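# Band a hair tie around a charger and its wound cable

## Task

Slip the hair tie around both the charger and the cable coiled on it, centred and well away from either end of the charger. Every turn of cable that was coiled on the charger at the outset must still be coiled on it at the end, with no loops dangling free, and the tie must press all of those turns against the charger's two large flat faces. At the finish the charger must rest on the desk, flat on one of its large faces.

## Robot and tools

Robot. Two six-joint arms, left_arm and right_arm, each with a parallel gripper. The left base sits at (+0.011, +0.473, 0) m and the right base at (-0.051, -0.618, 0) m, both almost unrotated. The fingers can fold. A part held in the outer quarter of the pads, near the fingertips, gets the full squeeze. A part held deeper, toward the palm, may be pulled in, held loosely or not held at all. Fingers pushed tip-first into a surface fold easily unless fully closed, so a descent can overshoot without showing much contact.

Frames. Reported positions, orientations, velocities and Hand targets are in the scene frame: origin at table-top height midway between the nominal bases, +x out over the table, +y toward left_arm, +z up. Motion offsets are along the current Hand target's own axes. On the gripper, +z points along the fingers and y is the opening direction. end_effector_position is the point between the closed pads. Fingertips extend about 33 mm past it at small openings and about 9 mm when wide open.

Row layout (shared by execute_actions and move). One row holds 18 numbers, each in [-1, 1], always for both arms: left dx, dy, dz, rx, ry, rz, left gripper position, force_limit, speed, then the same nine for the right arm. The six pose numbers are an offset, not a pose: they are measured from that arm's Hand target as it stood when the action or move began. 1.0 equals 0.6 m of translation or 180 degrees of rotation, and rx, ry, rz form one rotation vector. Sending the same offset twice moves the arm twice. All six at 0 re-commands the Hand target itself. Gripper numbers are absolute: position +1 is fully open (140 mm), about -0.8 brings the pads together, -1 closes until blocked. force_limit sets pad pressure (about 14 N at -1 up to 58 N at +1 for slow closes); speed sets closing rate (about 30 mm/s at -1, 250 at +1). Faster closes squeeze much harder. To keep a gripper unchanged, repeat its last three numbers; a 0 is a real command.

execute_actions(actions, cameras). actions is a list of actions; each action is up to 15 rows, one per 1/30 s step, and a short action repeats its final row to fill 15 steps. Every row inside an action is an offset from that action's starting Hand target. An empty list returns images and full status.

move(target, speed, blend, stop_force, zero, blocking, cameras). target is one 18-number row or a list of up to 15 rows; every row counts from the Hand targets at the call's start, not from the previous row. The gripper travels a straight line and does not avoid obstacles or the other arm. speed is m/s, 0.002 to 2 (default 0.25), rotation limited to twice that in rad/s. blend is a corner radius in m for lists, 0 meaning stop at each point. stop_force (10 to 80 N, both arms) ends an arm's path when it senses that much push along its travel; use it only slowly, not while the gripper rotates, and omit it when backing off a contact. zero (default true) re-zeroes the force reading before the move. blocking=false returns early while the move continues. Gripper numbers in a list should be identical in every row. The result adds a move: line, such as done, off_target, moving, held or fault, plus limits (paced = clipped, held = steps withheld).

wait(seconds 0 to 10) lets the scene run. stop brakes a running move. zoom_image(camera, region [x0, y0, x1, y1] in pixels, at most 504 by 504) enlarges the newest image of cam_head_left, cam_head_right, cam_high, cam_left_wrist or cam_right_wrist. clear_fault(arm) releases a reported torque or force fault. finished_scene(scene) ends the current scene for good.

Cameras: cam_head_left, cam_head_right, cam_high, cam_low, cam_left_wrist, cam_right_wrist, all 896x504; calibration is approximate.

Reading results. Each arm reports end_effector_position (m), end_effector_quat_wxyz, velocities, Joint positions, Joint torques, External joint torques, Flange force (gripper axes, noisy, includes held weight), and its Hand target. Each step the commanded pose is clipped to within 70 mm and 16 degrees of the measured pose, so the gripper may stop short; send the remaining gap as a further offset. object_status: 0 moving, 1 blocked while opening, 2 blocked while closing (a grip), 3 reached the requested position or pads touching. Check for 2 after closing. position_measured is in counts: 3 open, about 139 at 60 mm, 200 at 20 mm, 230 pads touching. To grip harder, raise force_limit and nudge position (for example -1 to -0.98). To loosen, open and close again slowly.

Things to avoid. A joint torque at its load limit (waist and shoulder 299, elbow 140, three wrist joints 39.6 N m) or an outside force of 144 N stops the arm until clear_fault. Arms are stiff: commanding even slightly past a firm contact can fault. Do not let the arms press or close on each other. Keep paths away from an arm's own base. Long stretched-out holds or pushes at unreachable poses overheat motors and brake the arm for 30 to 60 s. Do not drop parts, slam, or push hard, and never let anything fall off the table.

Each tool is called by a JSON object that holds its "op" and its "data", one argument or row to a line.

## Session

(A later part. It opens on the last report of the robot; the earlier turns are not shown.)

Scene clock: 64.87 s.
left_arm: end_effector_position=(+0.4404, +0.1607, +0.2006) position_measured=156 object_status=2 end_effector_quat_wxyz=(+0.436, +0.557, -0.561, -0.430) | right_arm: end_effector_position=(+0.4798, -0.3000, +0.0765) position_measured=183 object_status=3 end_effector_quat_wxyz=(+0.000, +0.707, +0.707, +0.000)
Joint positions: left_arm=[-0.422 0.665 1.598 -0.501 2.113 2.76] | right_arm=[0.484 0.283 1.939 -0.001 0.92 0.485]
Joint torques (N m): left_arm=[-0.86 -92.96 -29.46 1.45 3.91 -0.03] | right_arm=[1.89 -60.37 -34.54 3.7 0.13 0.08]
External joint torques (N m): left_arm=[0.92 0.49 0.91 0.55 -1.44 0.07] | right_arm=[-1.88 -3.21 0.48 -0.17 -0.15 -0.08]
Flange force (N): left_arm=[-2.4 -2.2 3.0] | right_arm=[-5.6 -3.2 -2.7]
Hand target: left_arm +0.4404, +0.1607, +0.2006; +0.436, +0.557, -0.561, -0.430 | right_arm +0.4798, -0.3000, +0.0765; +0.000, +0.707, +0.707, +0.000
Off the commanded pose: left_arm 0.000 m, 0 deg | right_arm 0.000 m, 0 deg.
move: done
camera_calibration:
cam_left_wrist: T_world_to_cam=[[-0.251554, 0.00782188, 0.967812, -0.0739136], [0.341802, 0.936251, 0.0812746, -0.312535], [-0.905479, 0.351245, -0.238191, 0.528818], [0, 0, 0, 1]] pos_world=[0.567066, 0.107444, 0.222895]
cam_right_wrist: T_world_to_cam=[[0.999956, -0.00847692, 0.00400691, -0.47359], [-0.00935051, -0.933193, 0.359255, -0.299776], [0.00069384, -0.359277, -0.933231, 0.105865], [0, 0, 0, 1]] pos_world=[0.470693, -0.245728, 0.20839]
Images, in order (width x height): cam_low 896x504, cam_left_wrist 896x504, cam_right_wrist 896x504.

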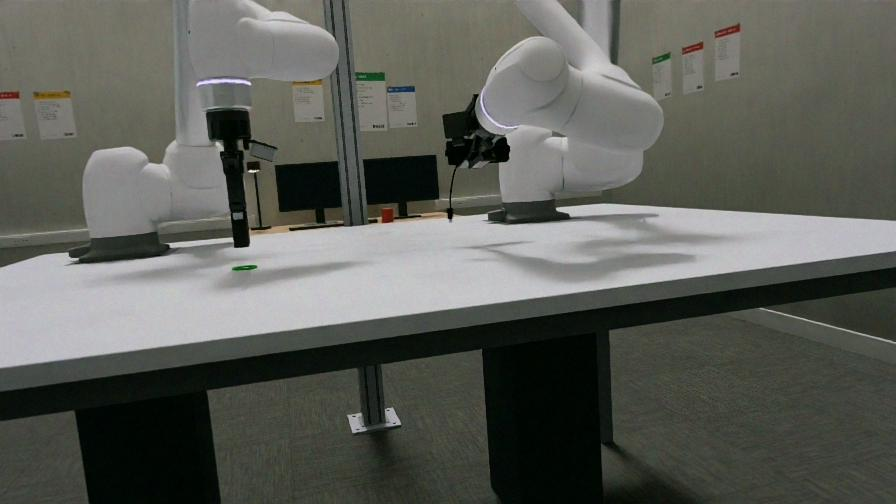

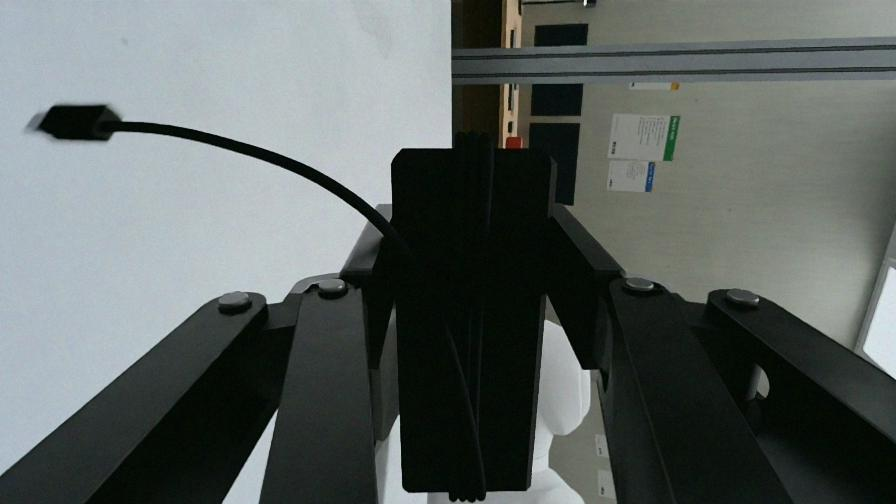

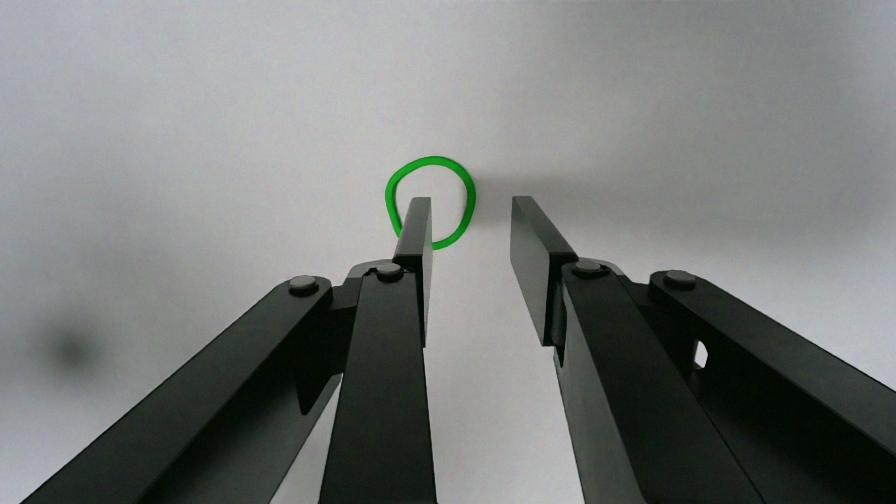

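{"op": "move", "data": {
  "target": [0,0,0,0.4167,0,0,-1,0.3,-1,-0.03,0.0037,0.0,0,0.2778,0,-0.43,-0.3,-0.8],
  "speed": 0.35,
  "cameras": ["cam_left_wrist","cam_right_wrist","cam_low","cam_head_right"]
}}

{"op": "zoom_image", "data": {
  "camera": "cam_left_wrist",
  "region": [340, 0, 680, 504]
}}

{"op": "zoom_image", "data": {
  "camera": "cam_low",
  "region": [380, 80, 560, 230]
}}

Scene clock: 69.00 s.
left_arm: end_effector_position=(+0.4404, +0.1607, +0.2006) position_measured=156 object_status=2 end_effector_quat_wxyz=(+0.007, +0.707, -0.707, +0.000) | right_arm: end_effector_position=(+0.4820, -0.3180, +0.0766) position_measured=183 object_status=3 end_effector_quat_wxyz=(-0.298, +0.641, +0.641, +0.299)
Joint positions: left_arm=[-0.672 0.042 1.971 -0.015 1.131 2.462] | right_arm=[0.02 0.329 2.173 1.12 1.017 -0.795]
Joint torques (N m): left_arm=[1.15 -43.3 -39.83 3.61 0.62 0.14] | right_arm=[1.98 -60.27 -29.31 2.61 1.88 0.32]
External joint torques (N m): left_arm=[-1.09 0.94 1.99 0.21 -0.65 -0.14] | right_arm=[-2 -2.77 0.47 -0.15 -0.32 -0.32]
Flange force (N): left_arm=[0.7 3.0 4.4] | right_arm=[-0.1 -4.3 -5.3]
Hand target: left_arm +0.4404, +0.1607, +0.2006; +0.007, +0.707, -0.707, +0.000 | right_arm +0.4820, -0.3180, +0.0766; -0.298, +0.641, +0.641, +0.299
Off the commanded pose: left_arm 0.000 m, 0 deg | right_arm 0.000 m, 0 deg.
move: done
camera_calibration:
cam_left_wrist: T_world_to_cam=[[-0.999971, -0.00167271, 0.00746343, 0.449778], [0.0010077, 0.938475, 0.345346, -0.215775], [-0.0075819, 0.345343, -0.938446, 0.274832], [0, 0, 0, 1]] pos_world=[0.452066, 0.10834, 0.329075]
cam_right_wrist: T_world_to_cam=[[0.99996, -0.0084736, -0.00297615, -0.475423], [-0.00885542, -0.875028, -0.483992, -0.233692], [0.00149694, 0.483999, -0.875067, 0.362785], [0, 0, 0, 1]] pos_world=[0.472791, -0.384103, 0.202941]
Images, in order (width x height): cam_head_right 896x504, cam_low 896x504, cam_left_wrist 896x504, cam_right_wrist 896x504.

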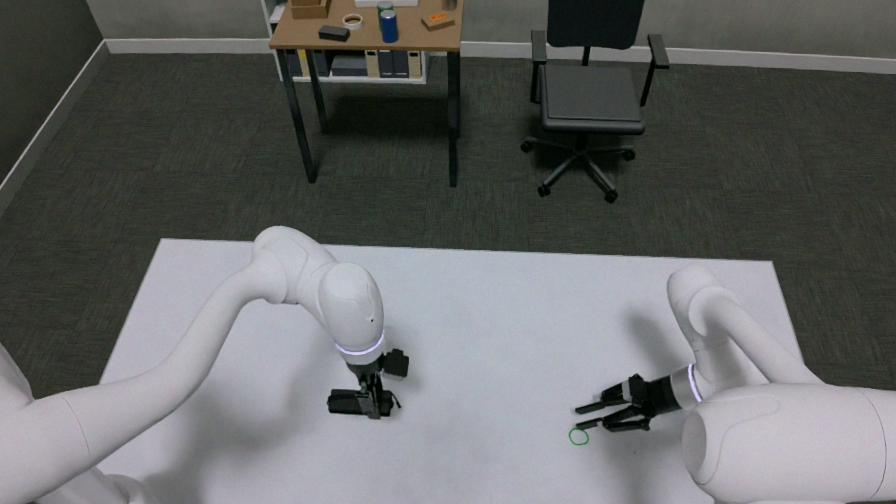

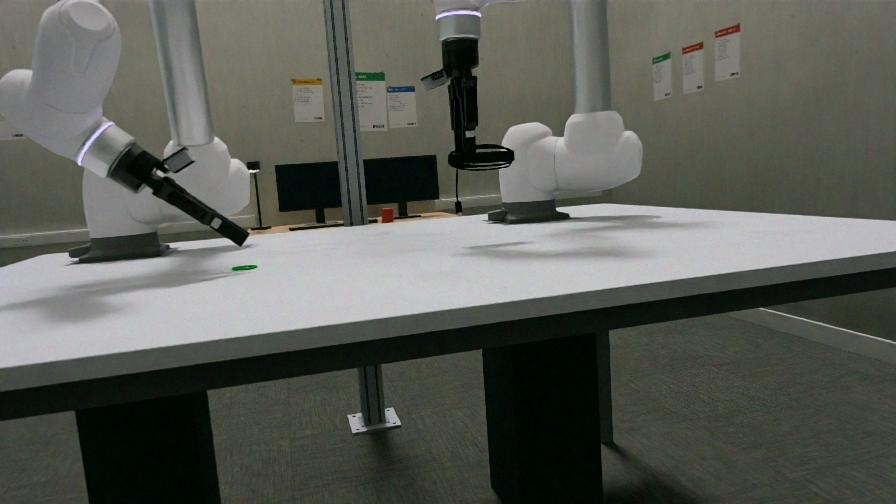

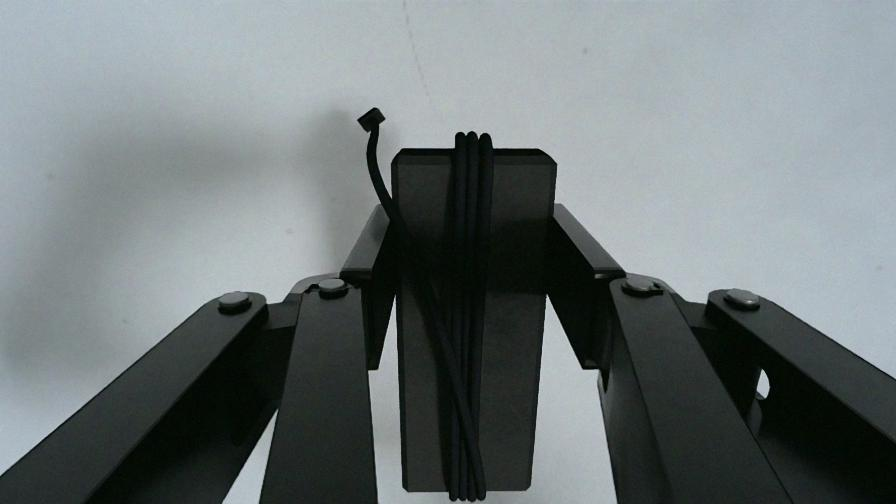

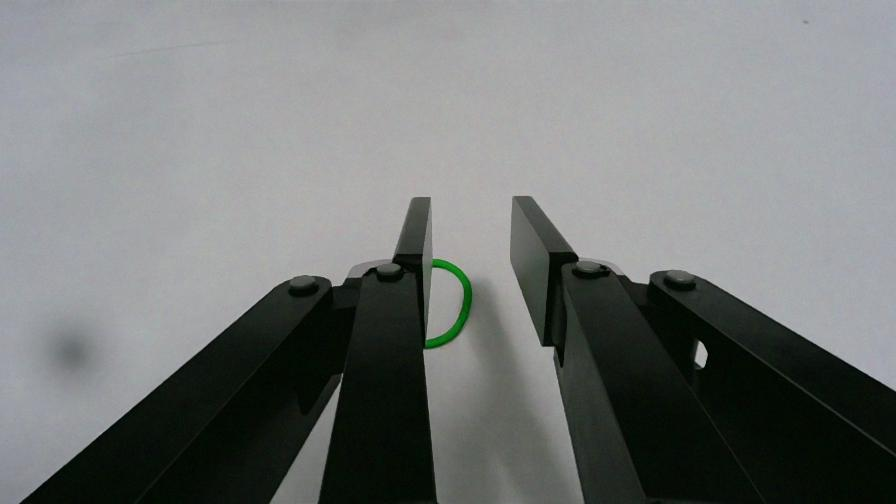

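Scaled by 1.000.

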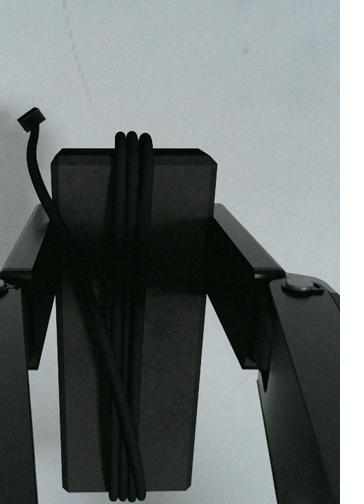

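Scaled by 2.800 from the camera's 896x504 image, which has a finer 1280x720 frame.

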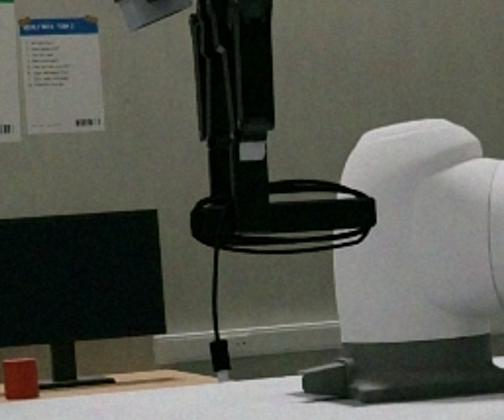

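{"op": "move", "data": {
  "target": [0,0,0,0.1667,0,0,-1,0.3,-1,-0.057,0.0005,0.0478,0,0,0,-0.43,-0.3,-0.8],
  "speed": 0.1,
  "cameras": ["cam_left_wrist","cam_right_wrist","cam_low"]
}}

{"op": "zoom_image", "data": {
  "camera": "cam_left_wrist",
  "region": [340, 0, 680, 504]
}}

{"op": "zoom_image", "data": {
  "camera": "cam_low",
  "region": [190, 190, 300, 290]
}}

{"op": "zoom_image", "data": {
  "camera": "cam_right_wrist",
  "region": [350, 150, 600, 400]
}}

Scene clock: 79.37 s.
left_arm: end_effector_position=(+0.4404, +0.1607, +0.2006) position_measured=156 object_status=2 end_effector_quat_wxyz=(-0.177, +0.685, -0.683, +0.183) | right_arm: end_effector_position=(+0.4824, -0.3180, +0.0319) position_measured=183 object_status=3 end_effector_quat_wxyz=(-0.298, +0.641, +0.641, +0.299)
Joint positions: left_arm=[-0.932 -0.126 2.216 0.573 0.813 1.842] | right_arm=[0.02 0.403 2.191 1.174 0.98 -0.893]
Joint torques (N m): left_arm=[-1.24 -25.37 -40.89 4.3 -0.11 -0.08] | right_arm=[1.71 -64.06 -26.39 2.16 2 0.03]
External joint torques (N m): left_arm=[1.36 -0.45 2.54 -0.25 -0.33 0.06] | right_arm=[-1.77 -3.29 0.47 -0.12 -0.29 -0.03]
Flange force (N): left_arm=[-5.8 1.1 2.6] | right_arm=[1.7 -4.3 -6.1]
Hand target: left_arm +0.4404, +0.1607, +0.2006; -0.177, +0.685, -0.683, +0.183 | right_arm +0.4824, -0.3180, +0.0319; -0.298, +0.641, +0.641, +0.299
Off the commanded pose: left_arm 0.000 m, 0 deg | right_arm 0.000 m, 0 deg.
move: done
camera_calibration:
cam_left_wrist: T_world_to_cam=[[-0.869676, -0.00630489, -0.493582, 0.4937], [-0.176348, 0.9379, 0.298739, -0.128209], [0.461047, 0.346848, -0.816781, 0.0438331], [0, 0, 0, 1]] pos_world=[0.386541, 0.108157, 0.317785]
cam_right_wrist: T_world_to_cam=[[0.99996, -0.00847394, -0.00297634, -0.475856], [-0.00885581, -0.875028, -0.483992, -0.255323], [0.00149694, 0.483999, -0.875067, 0.323669], [0, 0, 0, 1]] pos_world=[0.473091, -0.384103, 0.158241]
Images, in order (width x height): cam_low 896x504, cam_left_wrist 896x504, cam_right_wrist 896x504.

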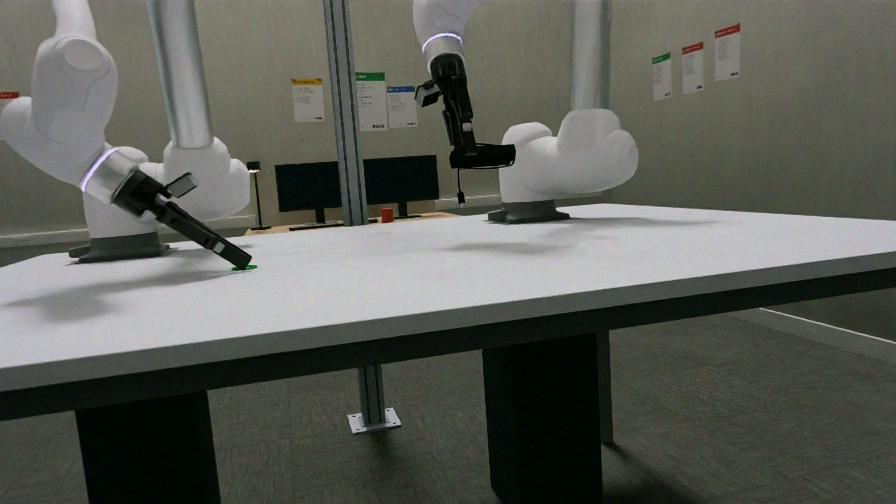

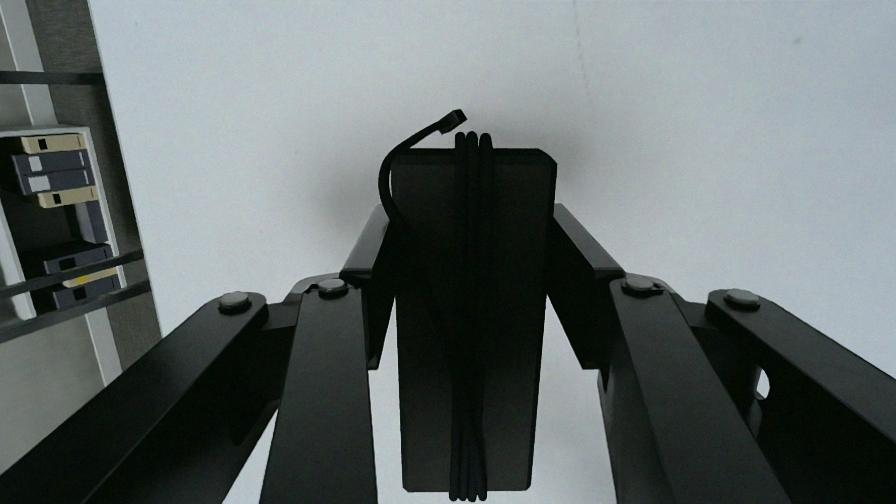

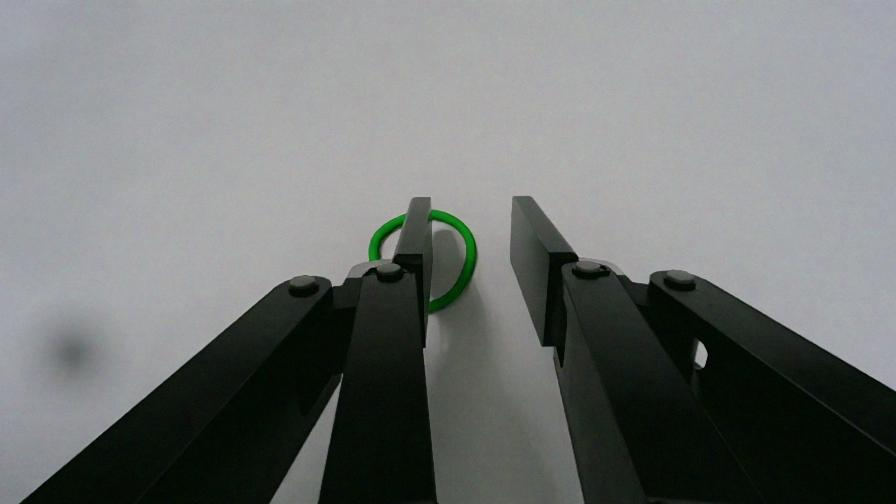

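Scaled by 1.000.

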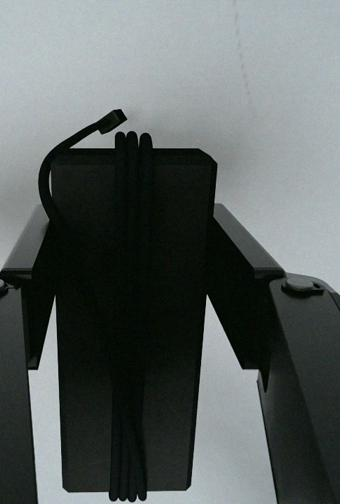

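Scaled by 4.582 from the camera's 896x504 image, which has a finer 1280x720 frame.

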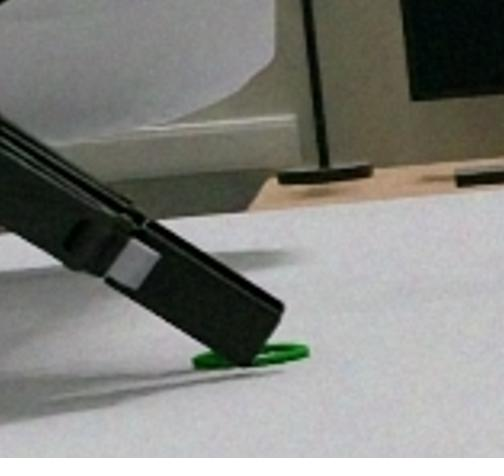

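Scaled by 2.016 from the camera's 896x504 image, which has a finer 1280x720 frame.

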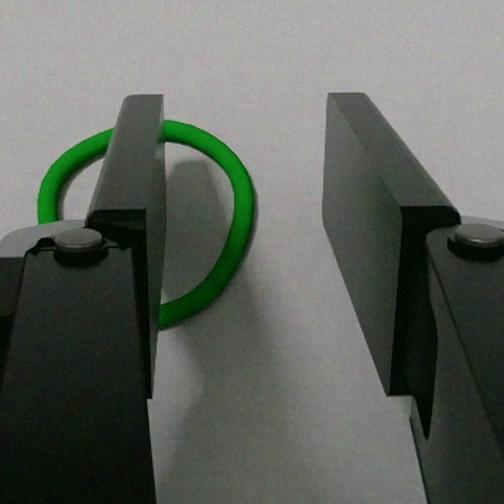

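{"op": "move", "data": {
  "target": [
    [0,0,0,0.1222,0,0,-1,0.3,-1,0,0,0,0,0,0,-1,-0.3,-1],
    [0,0,0,-0.1667,0,0,-1,0.3,-1,0.0638,0,-0.0536,0,0,0,-1,-0.3,-1]
  ],
  "speed": [0.3,0.25],
  "cameras": ["cam_left_wrist","cam_right_wrist","cam_low"]
}}

{"op": "zoom_image", "data": {
  "camera": "cam_left_wrist",
  "region": [340, 0, 680, 504]
}}

{"op": "zoom_image", "data": {
  "camera": "cam_low",
  "region": [190, 170, 320, 290]
}}

{"op": "zoom_image", "data": {
  "camera": "cam_right_wrist",
  "region": [350, 150, 600, 400]
}}

Scene clock: 83.57 s.
left_arm: end_effector_position=(+0.4404, +0.1607, +0.2006) position_measured=156 object_status=2 end_effector_quat_wxyz=(+0.007, +0.707, -0.707, +0.000) | right_arm: end_effector_position=(+0.4823, -0.3180, +0.0819) position_measured=229 object_status=2 end_effector_quat_wxyz=(-0.298, +0.641, +0.641, +0.299)
Joint positions: left_arm=[-0.672 0.041 1.971 -0.015 1.131 2.461] | right_arm=[0.02 0.321 2.17 1.114 1.022 -0.783]
Joint torques (N m): left_arm=[-1.07 -41.44 -39.94 3.63 0.5 -0.02] | right_arm=[1.68 -59.24 -29.5 2.7 1.82 0.09]
External joint torques (N m): left_arm=[1.07 -0.78 2.16 0.19 -0.53 0.03] | right_arm=[-1.62 -3.44 0.38 -0.19 -0.27 -0.09]
Flange force (N): left_arm=[-4.5 2.6 3.0] | right_arm=[1.6 -4.8 -5.8]
Hand target: left_arm +0.4404, +0.1607, +0.2006; +0.007, +0.707, -0.707, +0.000 | right_arm +0.4823, -0.3180, +0.0819; -0.298, +0.641, +0.641, +0.299
Off the commanded pose: left_arm 0.000 m, 0 deg | right_arm 0.000 m, 0 deg.
move: done
camera_calibration:
cam_left_wrist: T_world_to_cam=[[-0.999972, -0.00170097, 0.00724163, 0.449856], [0.000904583, 0.938474, 0.345347, -0.215729], [-0.00738352, 0.345344, -0.938447, 0.274743], [0, 0, 0, 1]] pos_world=[0.452067, 0.10834, 0.329076]
cam_right_wrist: T_world_to_cam=[[0.99996, -0.00847394, -0.00297634, -0.475607], [-0.00885581, -0.875028, -0.483992, -0.231125], [0.00149694, 0.483999, -0.875067, 0.367422], [0, 0, 0, 1]] pos_world=[0.472991, -0.384103, 0.208241]
Images, in order (width x height): cam_low 896x504, cam_left_wrist 896x504, cam_right_wrist 896x504.

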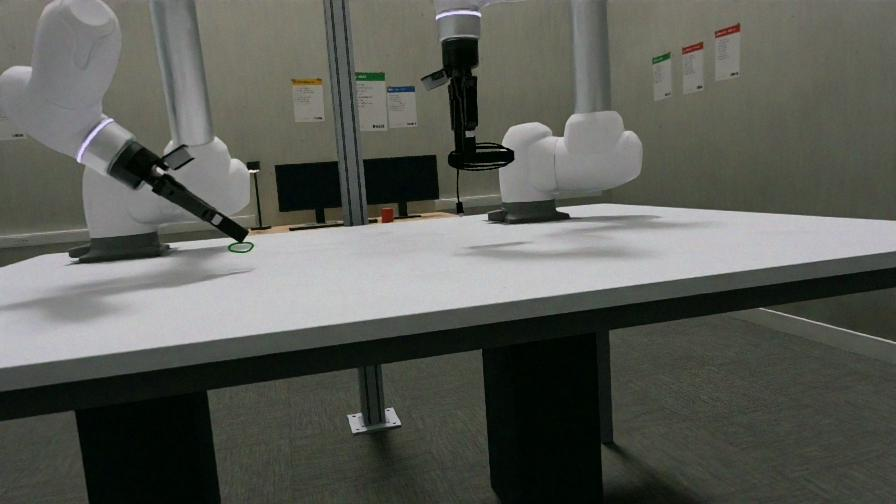

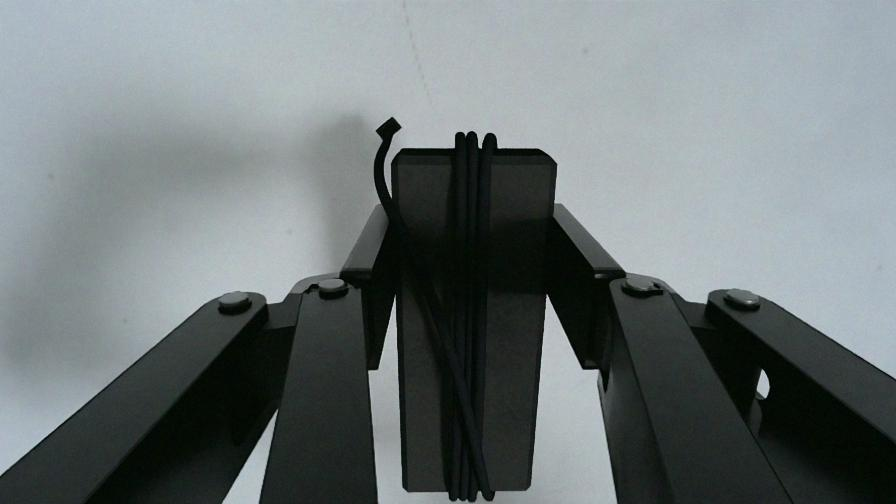

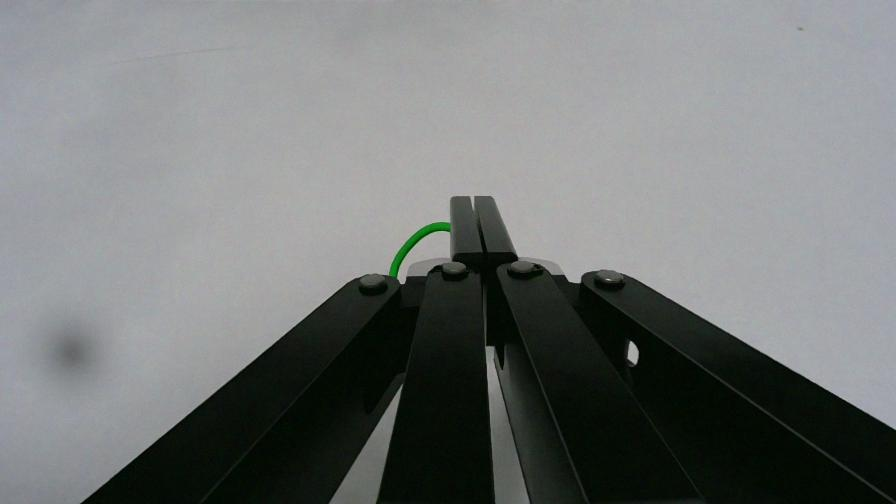

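Scaled by 1.000.

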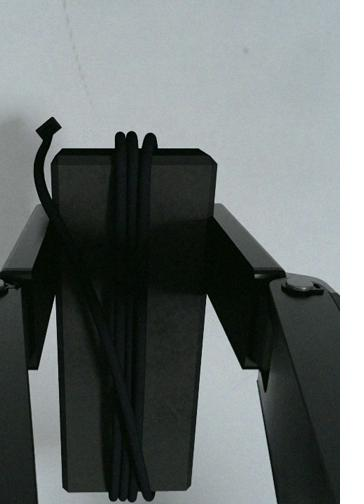

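Scaled by 3.877 from the camera's 896x504 image, which has a finer 1280x720 frame.

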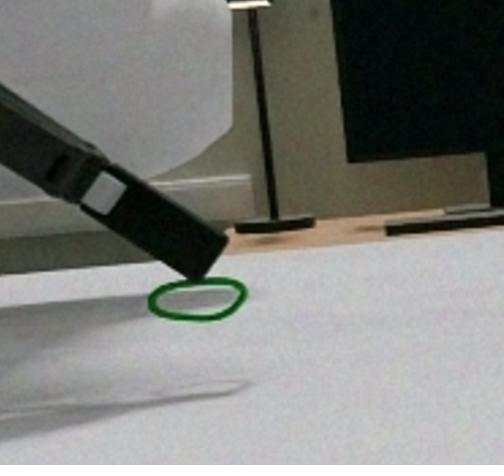

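Scaled by 2.016 from the camera's 896x504 image, which has a finer 1280x720 frame.

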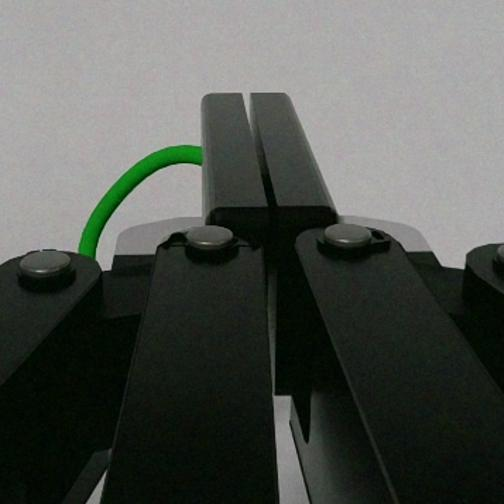

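{"op": "move", "data": {
  "target": [
    [0.1262,0.0923,0.126,0.0032,-0.0032,0,-1,0.3,-1,0.341,0.0295,-0.0294,0,0,0,-1,-0.3,-1],
    [-0.0155,0.034,0.2747,0.0032,-0.0032,0,-1,0.3,-1,0.341,0.0295,-0.0294,0,0,0,-1,-0.3,-1]
  ],
  "speed": [0.3,0.1],
  "blend": [0.01,0],
  "cameras": ["cam_left_wrist","cam_right_wrist","cam_low","cam_head_right"]
}}

{"op": "zoom_image", "data": {
  "camera": "cam_left_wrist",
  "region": [340, 0, 680, 504]
}}

{"op": "zoom_image", "data": {
  "camera": "cam_low",
  "region": [380, 130, 560, 280]
}}

Scene clock: 88.33 s.
left_arm: end_effector_position=(+0.4184, +0.1685, +0.0359) position_measured=156 object_status=2 end_effector_quat_wxyz=(+0.000, +0.707, -0.707, +0.000) | right_arm: end_effector_position=(+0.5001, -0.2000, +0.2499) position_measured=229 object_status=2 end_effector_quat_wxyz=(-0.298, +0.641, +0.641, +0.299)
Joint positions: left_arm=[-0.697 0.181 2.172 0.001 0.789 2.43] | right_arm=[0.228 0.166 1.972 1.029 1.056 -0.338]
Joint torques (N m): left_arm=[1.29 -47.27 -30.28 3.11 0.62 0.09] | right_arm=[1.88 -53.06 -39.15 3.95 1.01 0.06]
External joint torques (N m): left_arm=[-1.3 -1.06 0.6 -0.1 -0.66 -0.09] | right_arm=[-1.74 -3.02 0.54 -0.24 -0.28 -0.06]
Flange force (N): left_arm=[0.4 4.0 0.4] | right_arm=[-1.1 -4.6 -4.7]
Hand target: left_arm +0.4183, +0.1685, +0.0359; +0.000, +0.707, -0.707, +0.000 | right_arm +0.5001, -0.2000, +0.2499; -0.298, +0.641, +0.641, +0.299
Off the commanded pose: left_arm 0.000 m, 0 deg | right_arm 0.000 m, 0 deg.
move: done
camera_calibration:
cam_left_wrist: T_world_to_cam=[[-0.999995, -0.00142428, -0.00285885, 0.429436], [-0.00234632, 0.934879, 0.354959, -0.16451], [0.00216712, 0.354963, -0.934878, 0.111642], [0, 0, 0, 1]] pos_world=[0.428806, 0.11478, 0.163993]
cam_right_wrist: T_world_to_cam=[[0.99996, -0.00847394, -0.00297634, -0.491906], [-0.00885581, -0.875028, -0.483992, -0.0463546], [0.00149694, 0.483999, -0.875067, 0.457383], [0, 0, 0, 1]] pos_world=[0.490791, -0.266103, 0.376341]
Images, in order (width x height): cam_head_right 896x504, cam_low 896x504, cam_left_wrist 896x504, cam_right_wrist 896x504.

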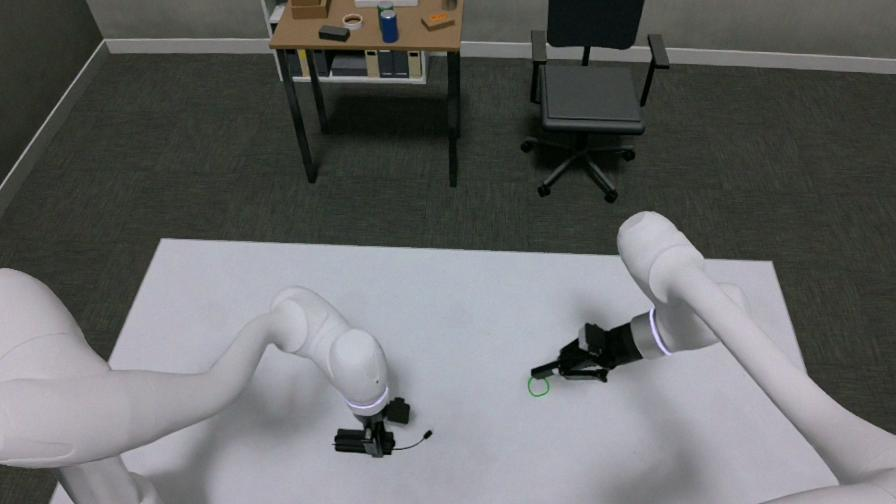

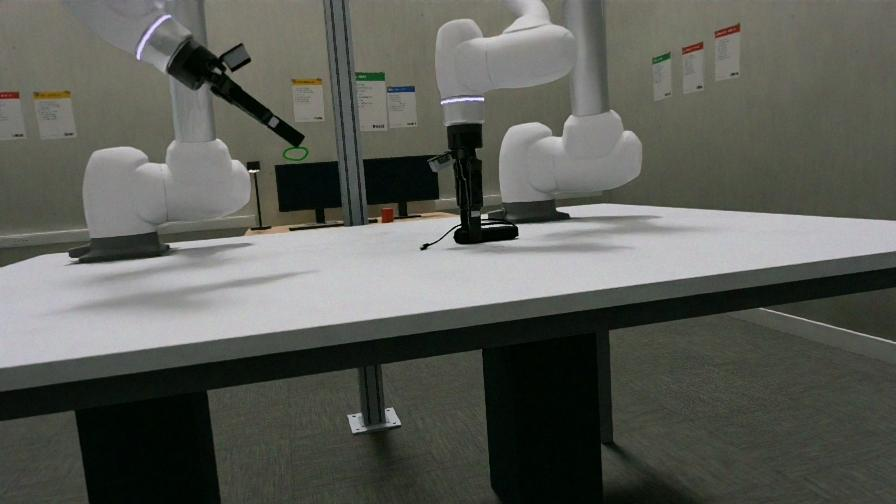

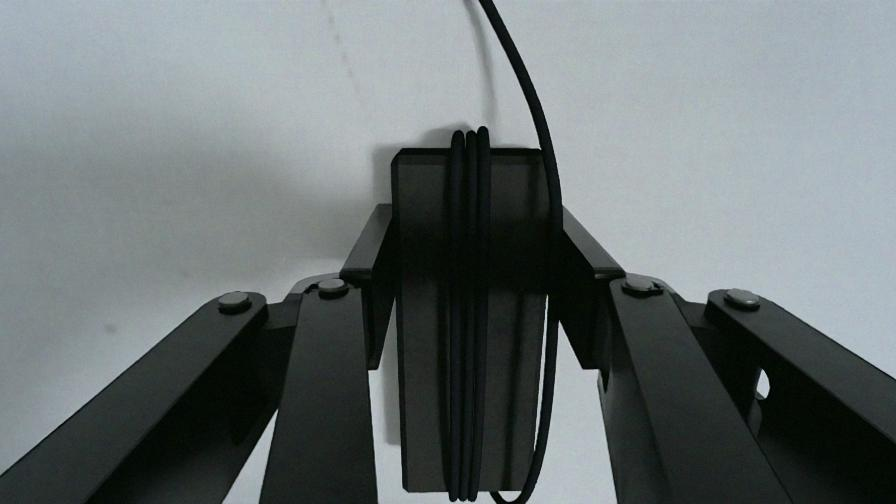

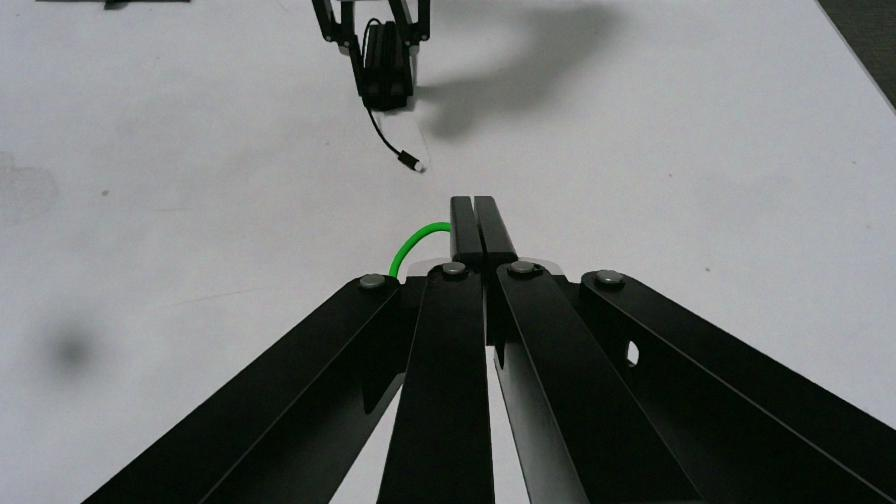

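Scaled by 1.000.

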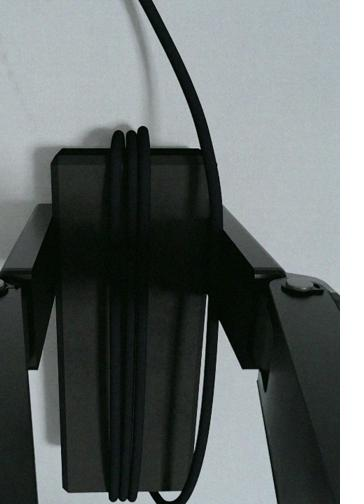

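Scaled by 2.800 from the camera's 896x504 image, which has a finer 1280x720 frame.

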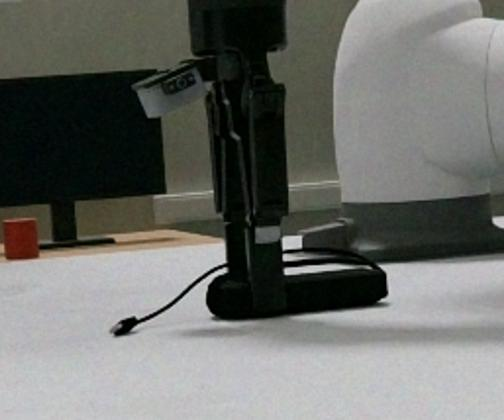

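{"op": "move", "data": {
  "target": [
    [-0.02,0.0,-0.012,0,0,0,-1,0.3,-1,0,0,0,0,0,0,-1,-0.3,-1],
    [-0.06,0.0,-0.012,0,0,0,-1,0.3,-1,0,0,0,0,0,0,-1,-0.3,-1],
    [-0.085,0.0,0.0,0,0,0,-1,0.3,-1,0,0,0,0,0,0,-1,-0.3,-1]
  ],
  "speed": 0.08,
  "blend": [0.005,0.005,0],
  "cameras": ["cam_left_wrist","cam_right_wrist","cam_low"]
}}

{"op": "zoom_image", "data": {
  "camera": "cam_left_wrist",
  "region": [340, 0, 680, 504]
}}

{"op": "zoom_image", "data": {
  "camera": "cam_low",
  "region": [400, 130, 580, 280]
}}

Scene clock: 90.43 s.
left_arm: end_effector_position=(+0.4183, +0.2195, +0.0359) position_measured=156 object_status=2 end_effector_quat_wxyz=(+0.000, +0.707, -0.707, +0.000) | right_arm: end_effector_position=(+0.5001, -0.2000, +0.2499) position_measured=229 object_status=2 end_effector_quat_wxyz=(-0.298, +0.641, +0.641, +0.299)
Joint positions: left_arm=[-0.616 0.14 2.223 0.001 0.779 2.511] | right_arm=[0.228 0.166 1.972 1.029 1.056 -0.338]
Joint torques (N m): left_arm=[0.39 -42.92 -29.21 3.22 0.73 -0.06] | right_arm=[1.78 -52.83 -39.11 3.94 1.06 0.07]
External joint torques (N m): left_arm=[-0.44 -0.89 -0.22 -0.23 -0.77 0.06] | right_arm=[-1.78 -3.63 0.33 -0.2 -0.33 -0.07]
Flange force (N): left_arm=[0.0 1.4 0.3] | right_arm=[-0.7 -5.1 -5.3]
Hand target: left_arm +0.4183, +0.2195, +0.0359; +0.000, +0.707, -0.707, +0.000 | right_arm +0.5001, -0.2000, +0.2499; -0.298, +0.641, +0.641, +0.299
Off the commanded pose: left_arm 0.000 m, 0 deg | right_arm 0.000 m, 0 deg.
move: done
camera_calibration:
cam_left_wrist: T_world_to_cam=[[-0.999995, -0.00155233, -0.00279884, 0.42942], [-0.00244473, 0.934879, 0.354959, -0.212147], [0.00206556, 0.354964, -0.934878, 0.093582], [0, 0, 0, 1]] pos_world=[0.428706, 0.16578, 0.163993]
cam_right_wrist: T_world_to_cam=[[0.99996, -0.00847394, -0.00297634, -0.491906], [-0.00885581, -0.875028, -0.483992, -0.0463546], [0.00149694, 0.483999, -0.875067, 0.457383], [0, 0, 0, 1]] pos_world=[0.490791, -0.266103, 0.376341]
Images, in order (width x height): cam_low 896x504, cam_left_wrist 896x504, cam_right_wrist 896x504.

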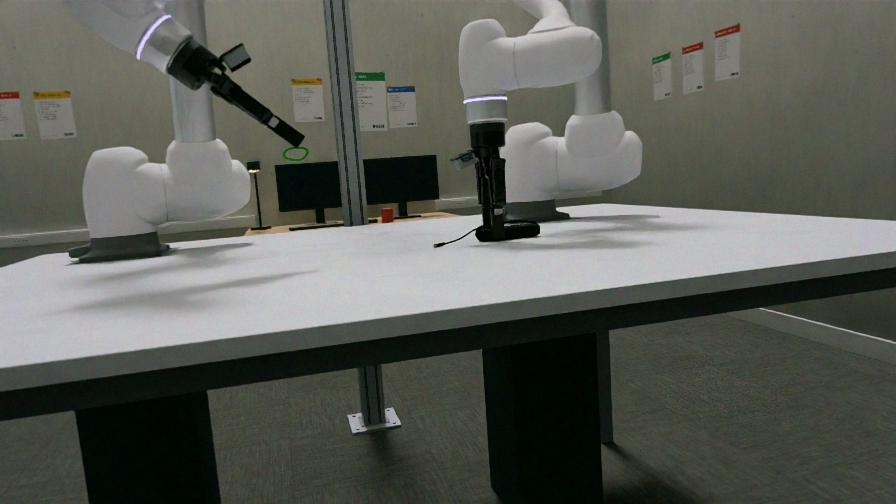

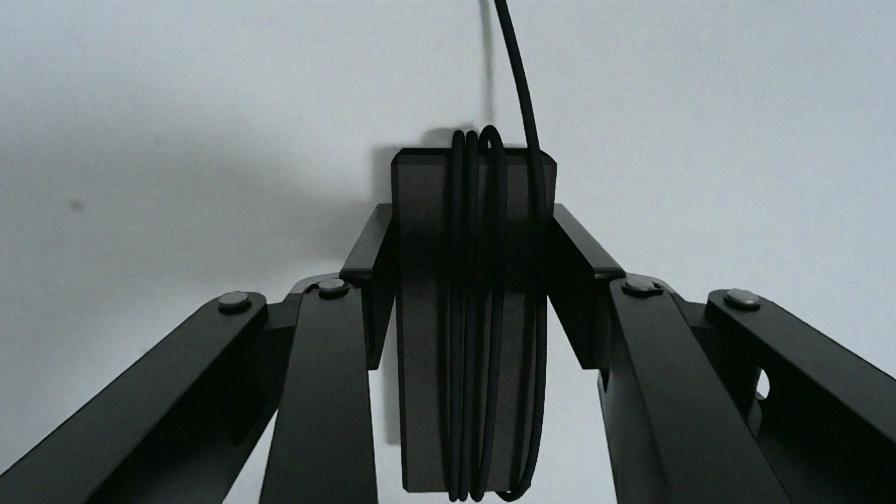

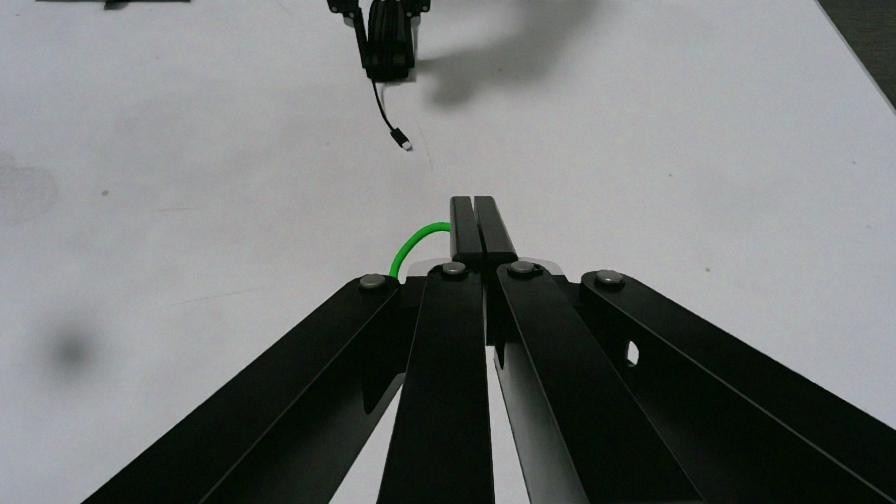

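Scaled by 1.000.

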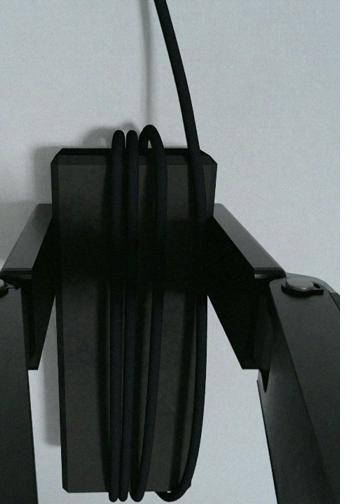

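Scaled by 2.800 from the camera's 896x504 image, which has a finer 1280x720 frame.

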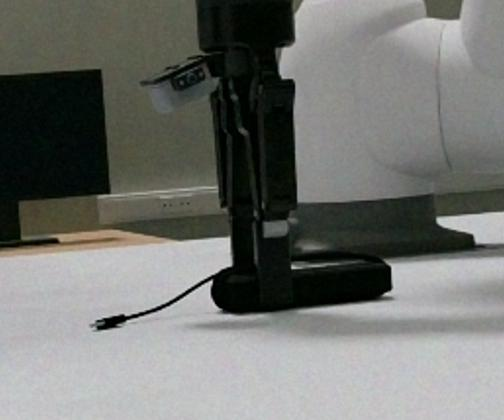

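{"op": "move", "data": {
  "target": [
    [0,0,0,0,0,0,-0.05,0.3,-1,0,0,0,0,0,0,-1,-0.3,-1],
    [0,0,-0.01,0,0,0,-0.05,0.3,-1,0,0,0,0,0,0,-1,-0.3,-1]
  ],
  "speed": 0.1,
  "cameras": ["cam_left_wrist","cam_low"]
}}

{"op": "zoom_image", "data": {
  "camera": "cam_left_wrist",
  "region": [340, 0, 680, 504]
}}

{"op": "zoom_image", "data": {
  "camera": "cam_low",
  "region": [420, 170, 570, 280]
}}

Scene clock: 92.10 s.
left_arm: end_effector_position=(+0.4183, +0.2195, +0.0419) position_measured=135 object_status=3 end_effector_quat_wxyz=(+0.000, +0.707, -0.707, +0.000) | right_arm: end_effector_position=(+0.5001, -0.2000, +0.2499) position_measured=229 object_status=2 end_effector_quat_wxyz=(-0.298, +0.641, +0.641, +0.299)
Joint positions: left_arm=[-0.616 0.131 2.218 0.001 0.792 2.511] | right_arm=[0.228 0.166 1.972 1.029 1.056 -0.338]
Joint torques (N m): left_arm=[-0.89 -42.74 -30.65 2.89 0.6 -0.06] | right_arm=[1.98 -53.05 -39.1 3.91 1.02 0.03]
External joint torques (N m): left_arm=[0.83 -0.25 0.95 0.13 -0.64 0.06] | right_arm=[-1.94 -2.94 0.49 -0.2 -0.29 -0.03]
Flange force (N): left_arm=[-2.7 0.8 1.8] | right_arm=[-1.3 -4.3 -4.9]
Hand target: left_arm +0.4183, +0.2195, +0.0419; +0.000, +0.707, -0.707, +0.000 | right_arm +0.5001, -0.2000, +0.2499; -0.298, +0.641, +0.641, +0.299
Off the commanded pose: left_arm 0.000 m, 0 deg | right_arm 0.000 m, 0 deg.
move: done
camera_calibration:
cam_left_wrist: T_world_to_cam=[[-0.999995, -0.00171491, -0.00264426, 0.429437], [-0.0025415, 0.934945, 0.354784, -0.214216], [0.00186382, 0.354789, -0.934945, 0.099318], [0, 0, 0, 1]] pos_world=[0.428706, 0.16578, 0.169993]
Images, in order (width x height): cam_low 896x504, cam_left_wrist 896x504.

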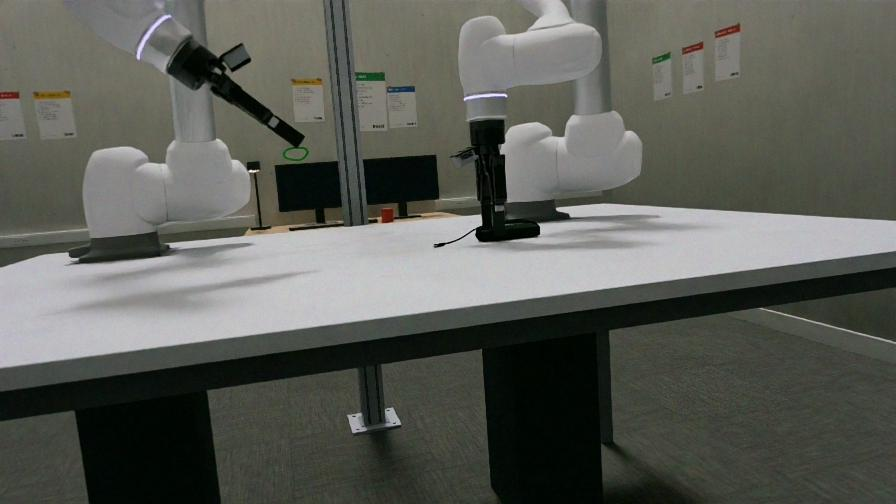

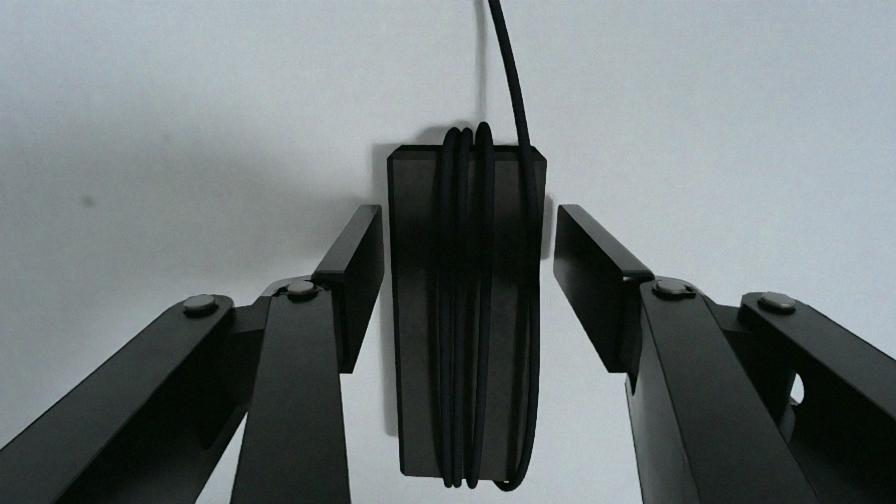

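Scaled by 1.000.

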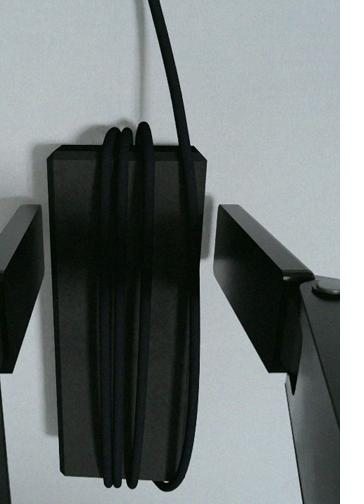

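Scaled by 3.360 from the camera's 896x504 image, which has a finer 1280x720 frame.

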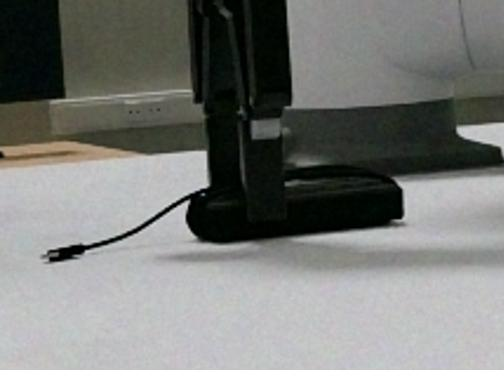

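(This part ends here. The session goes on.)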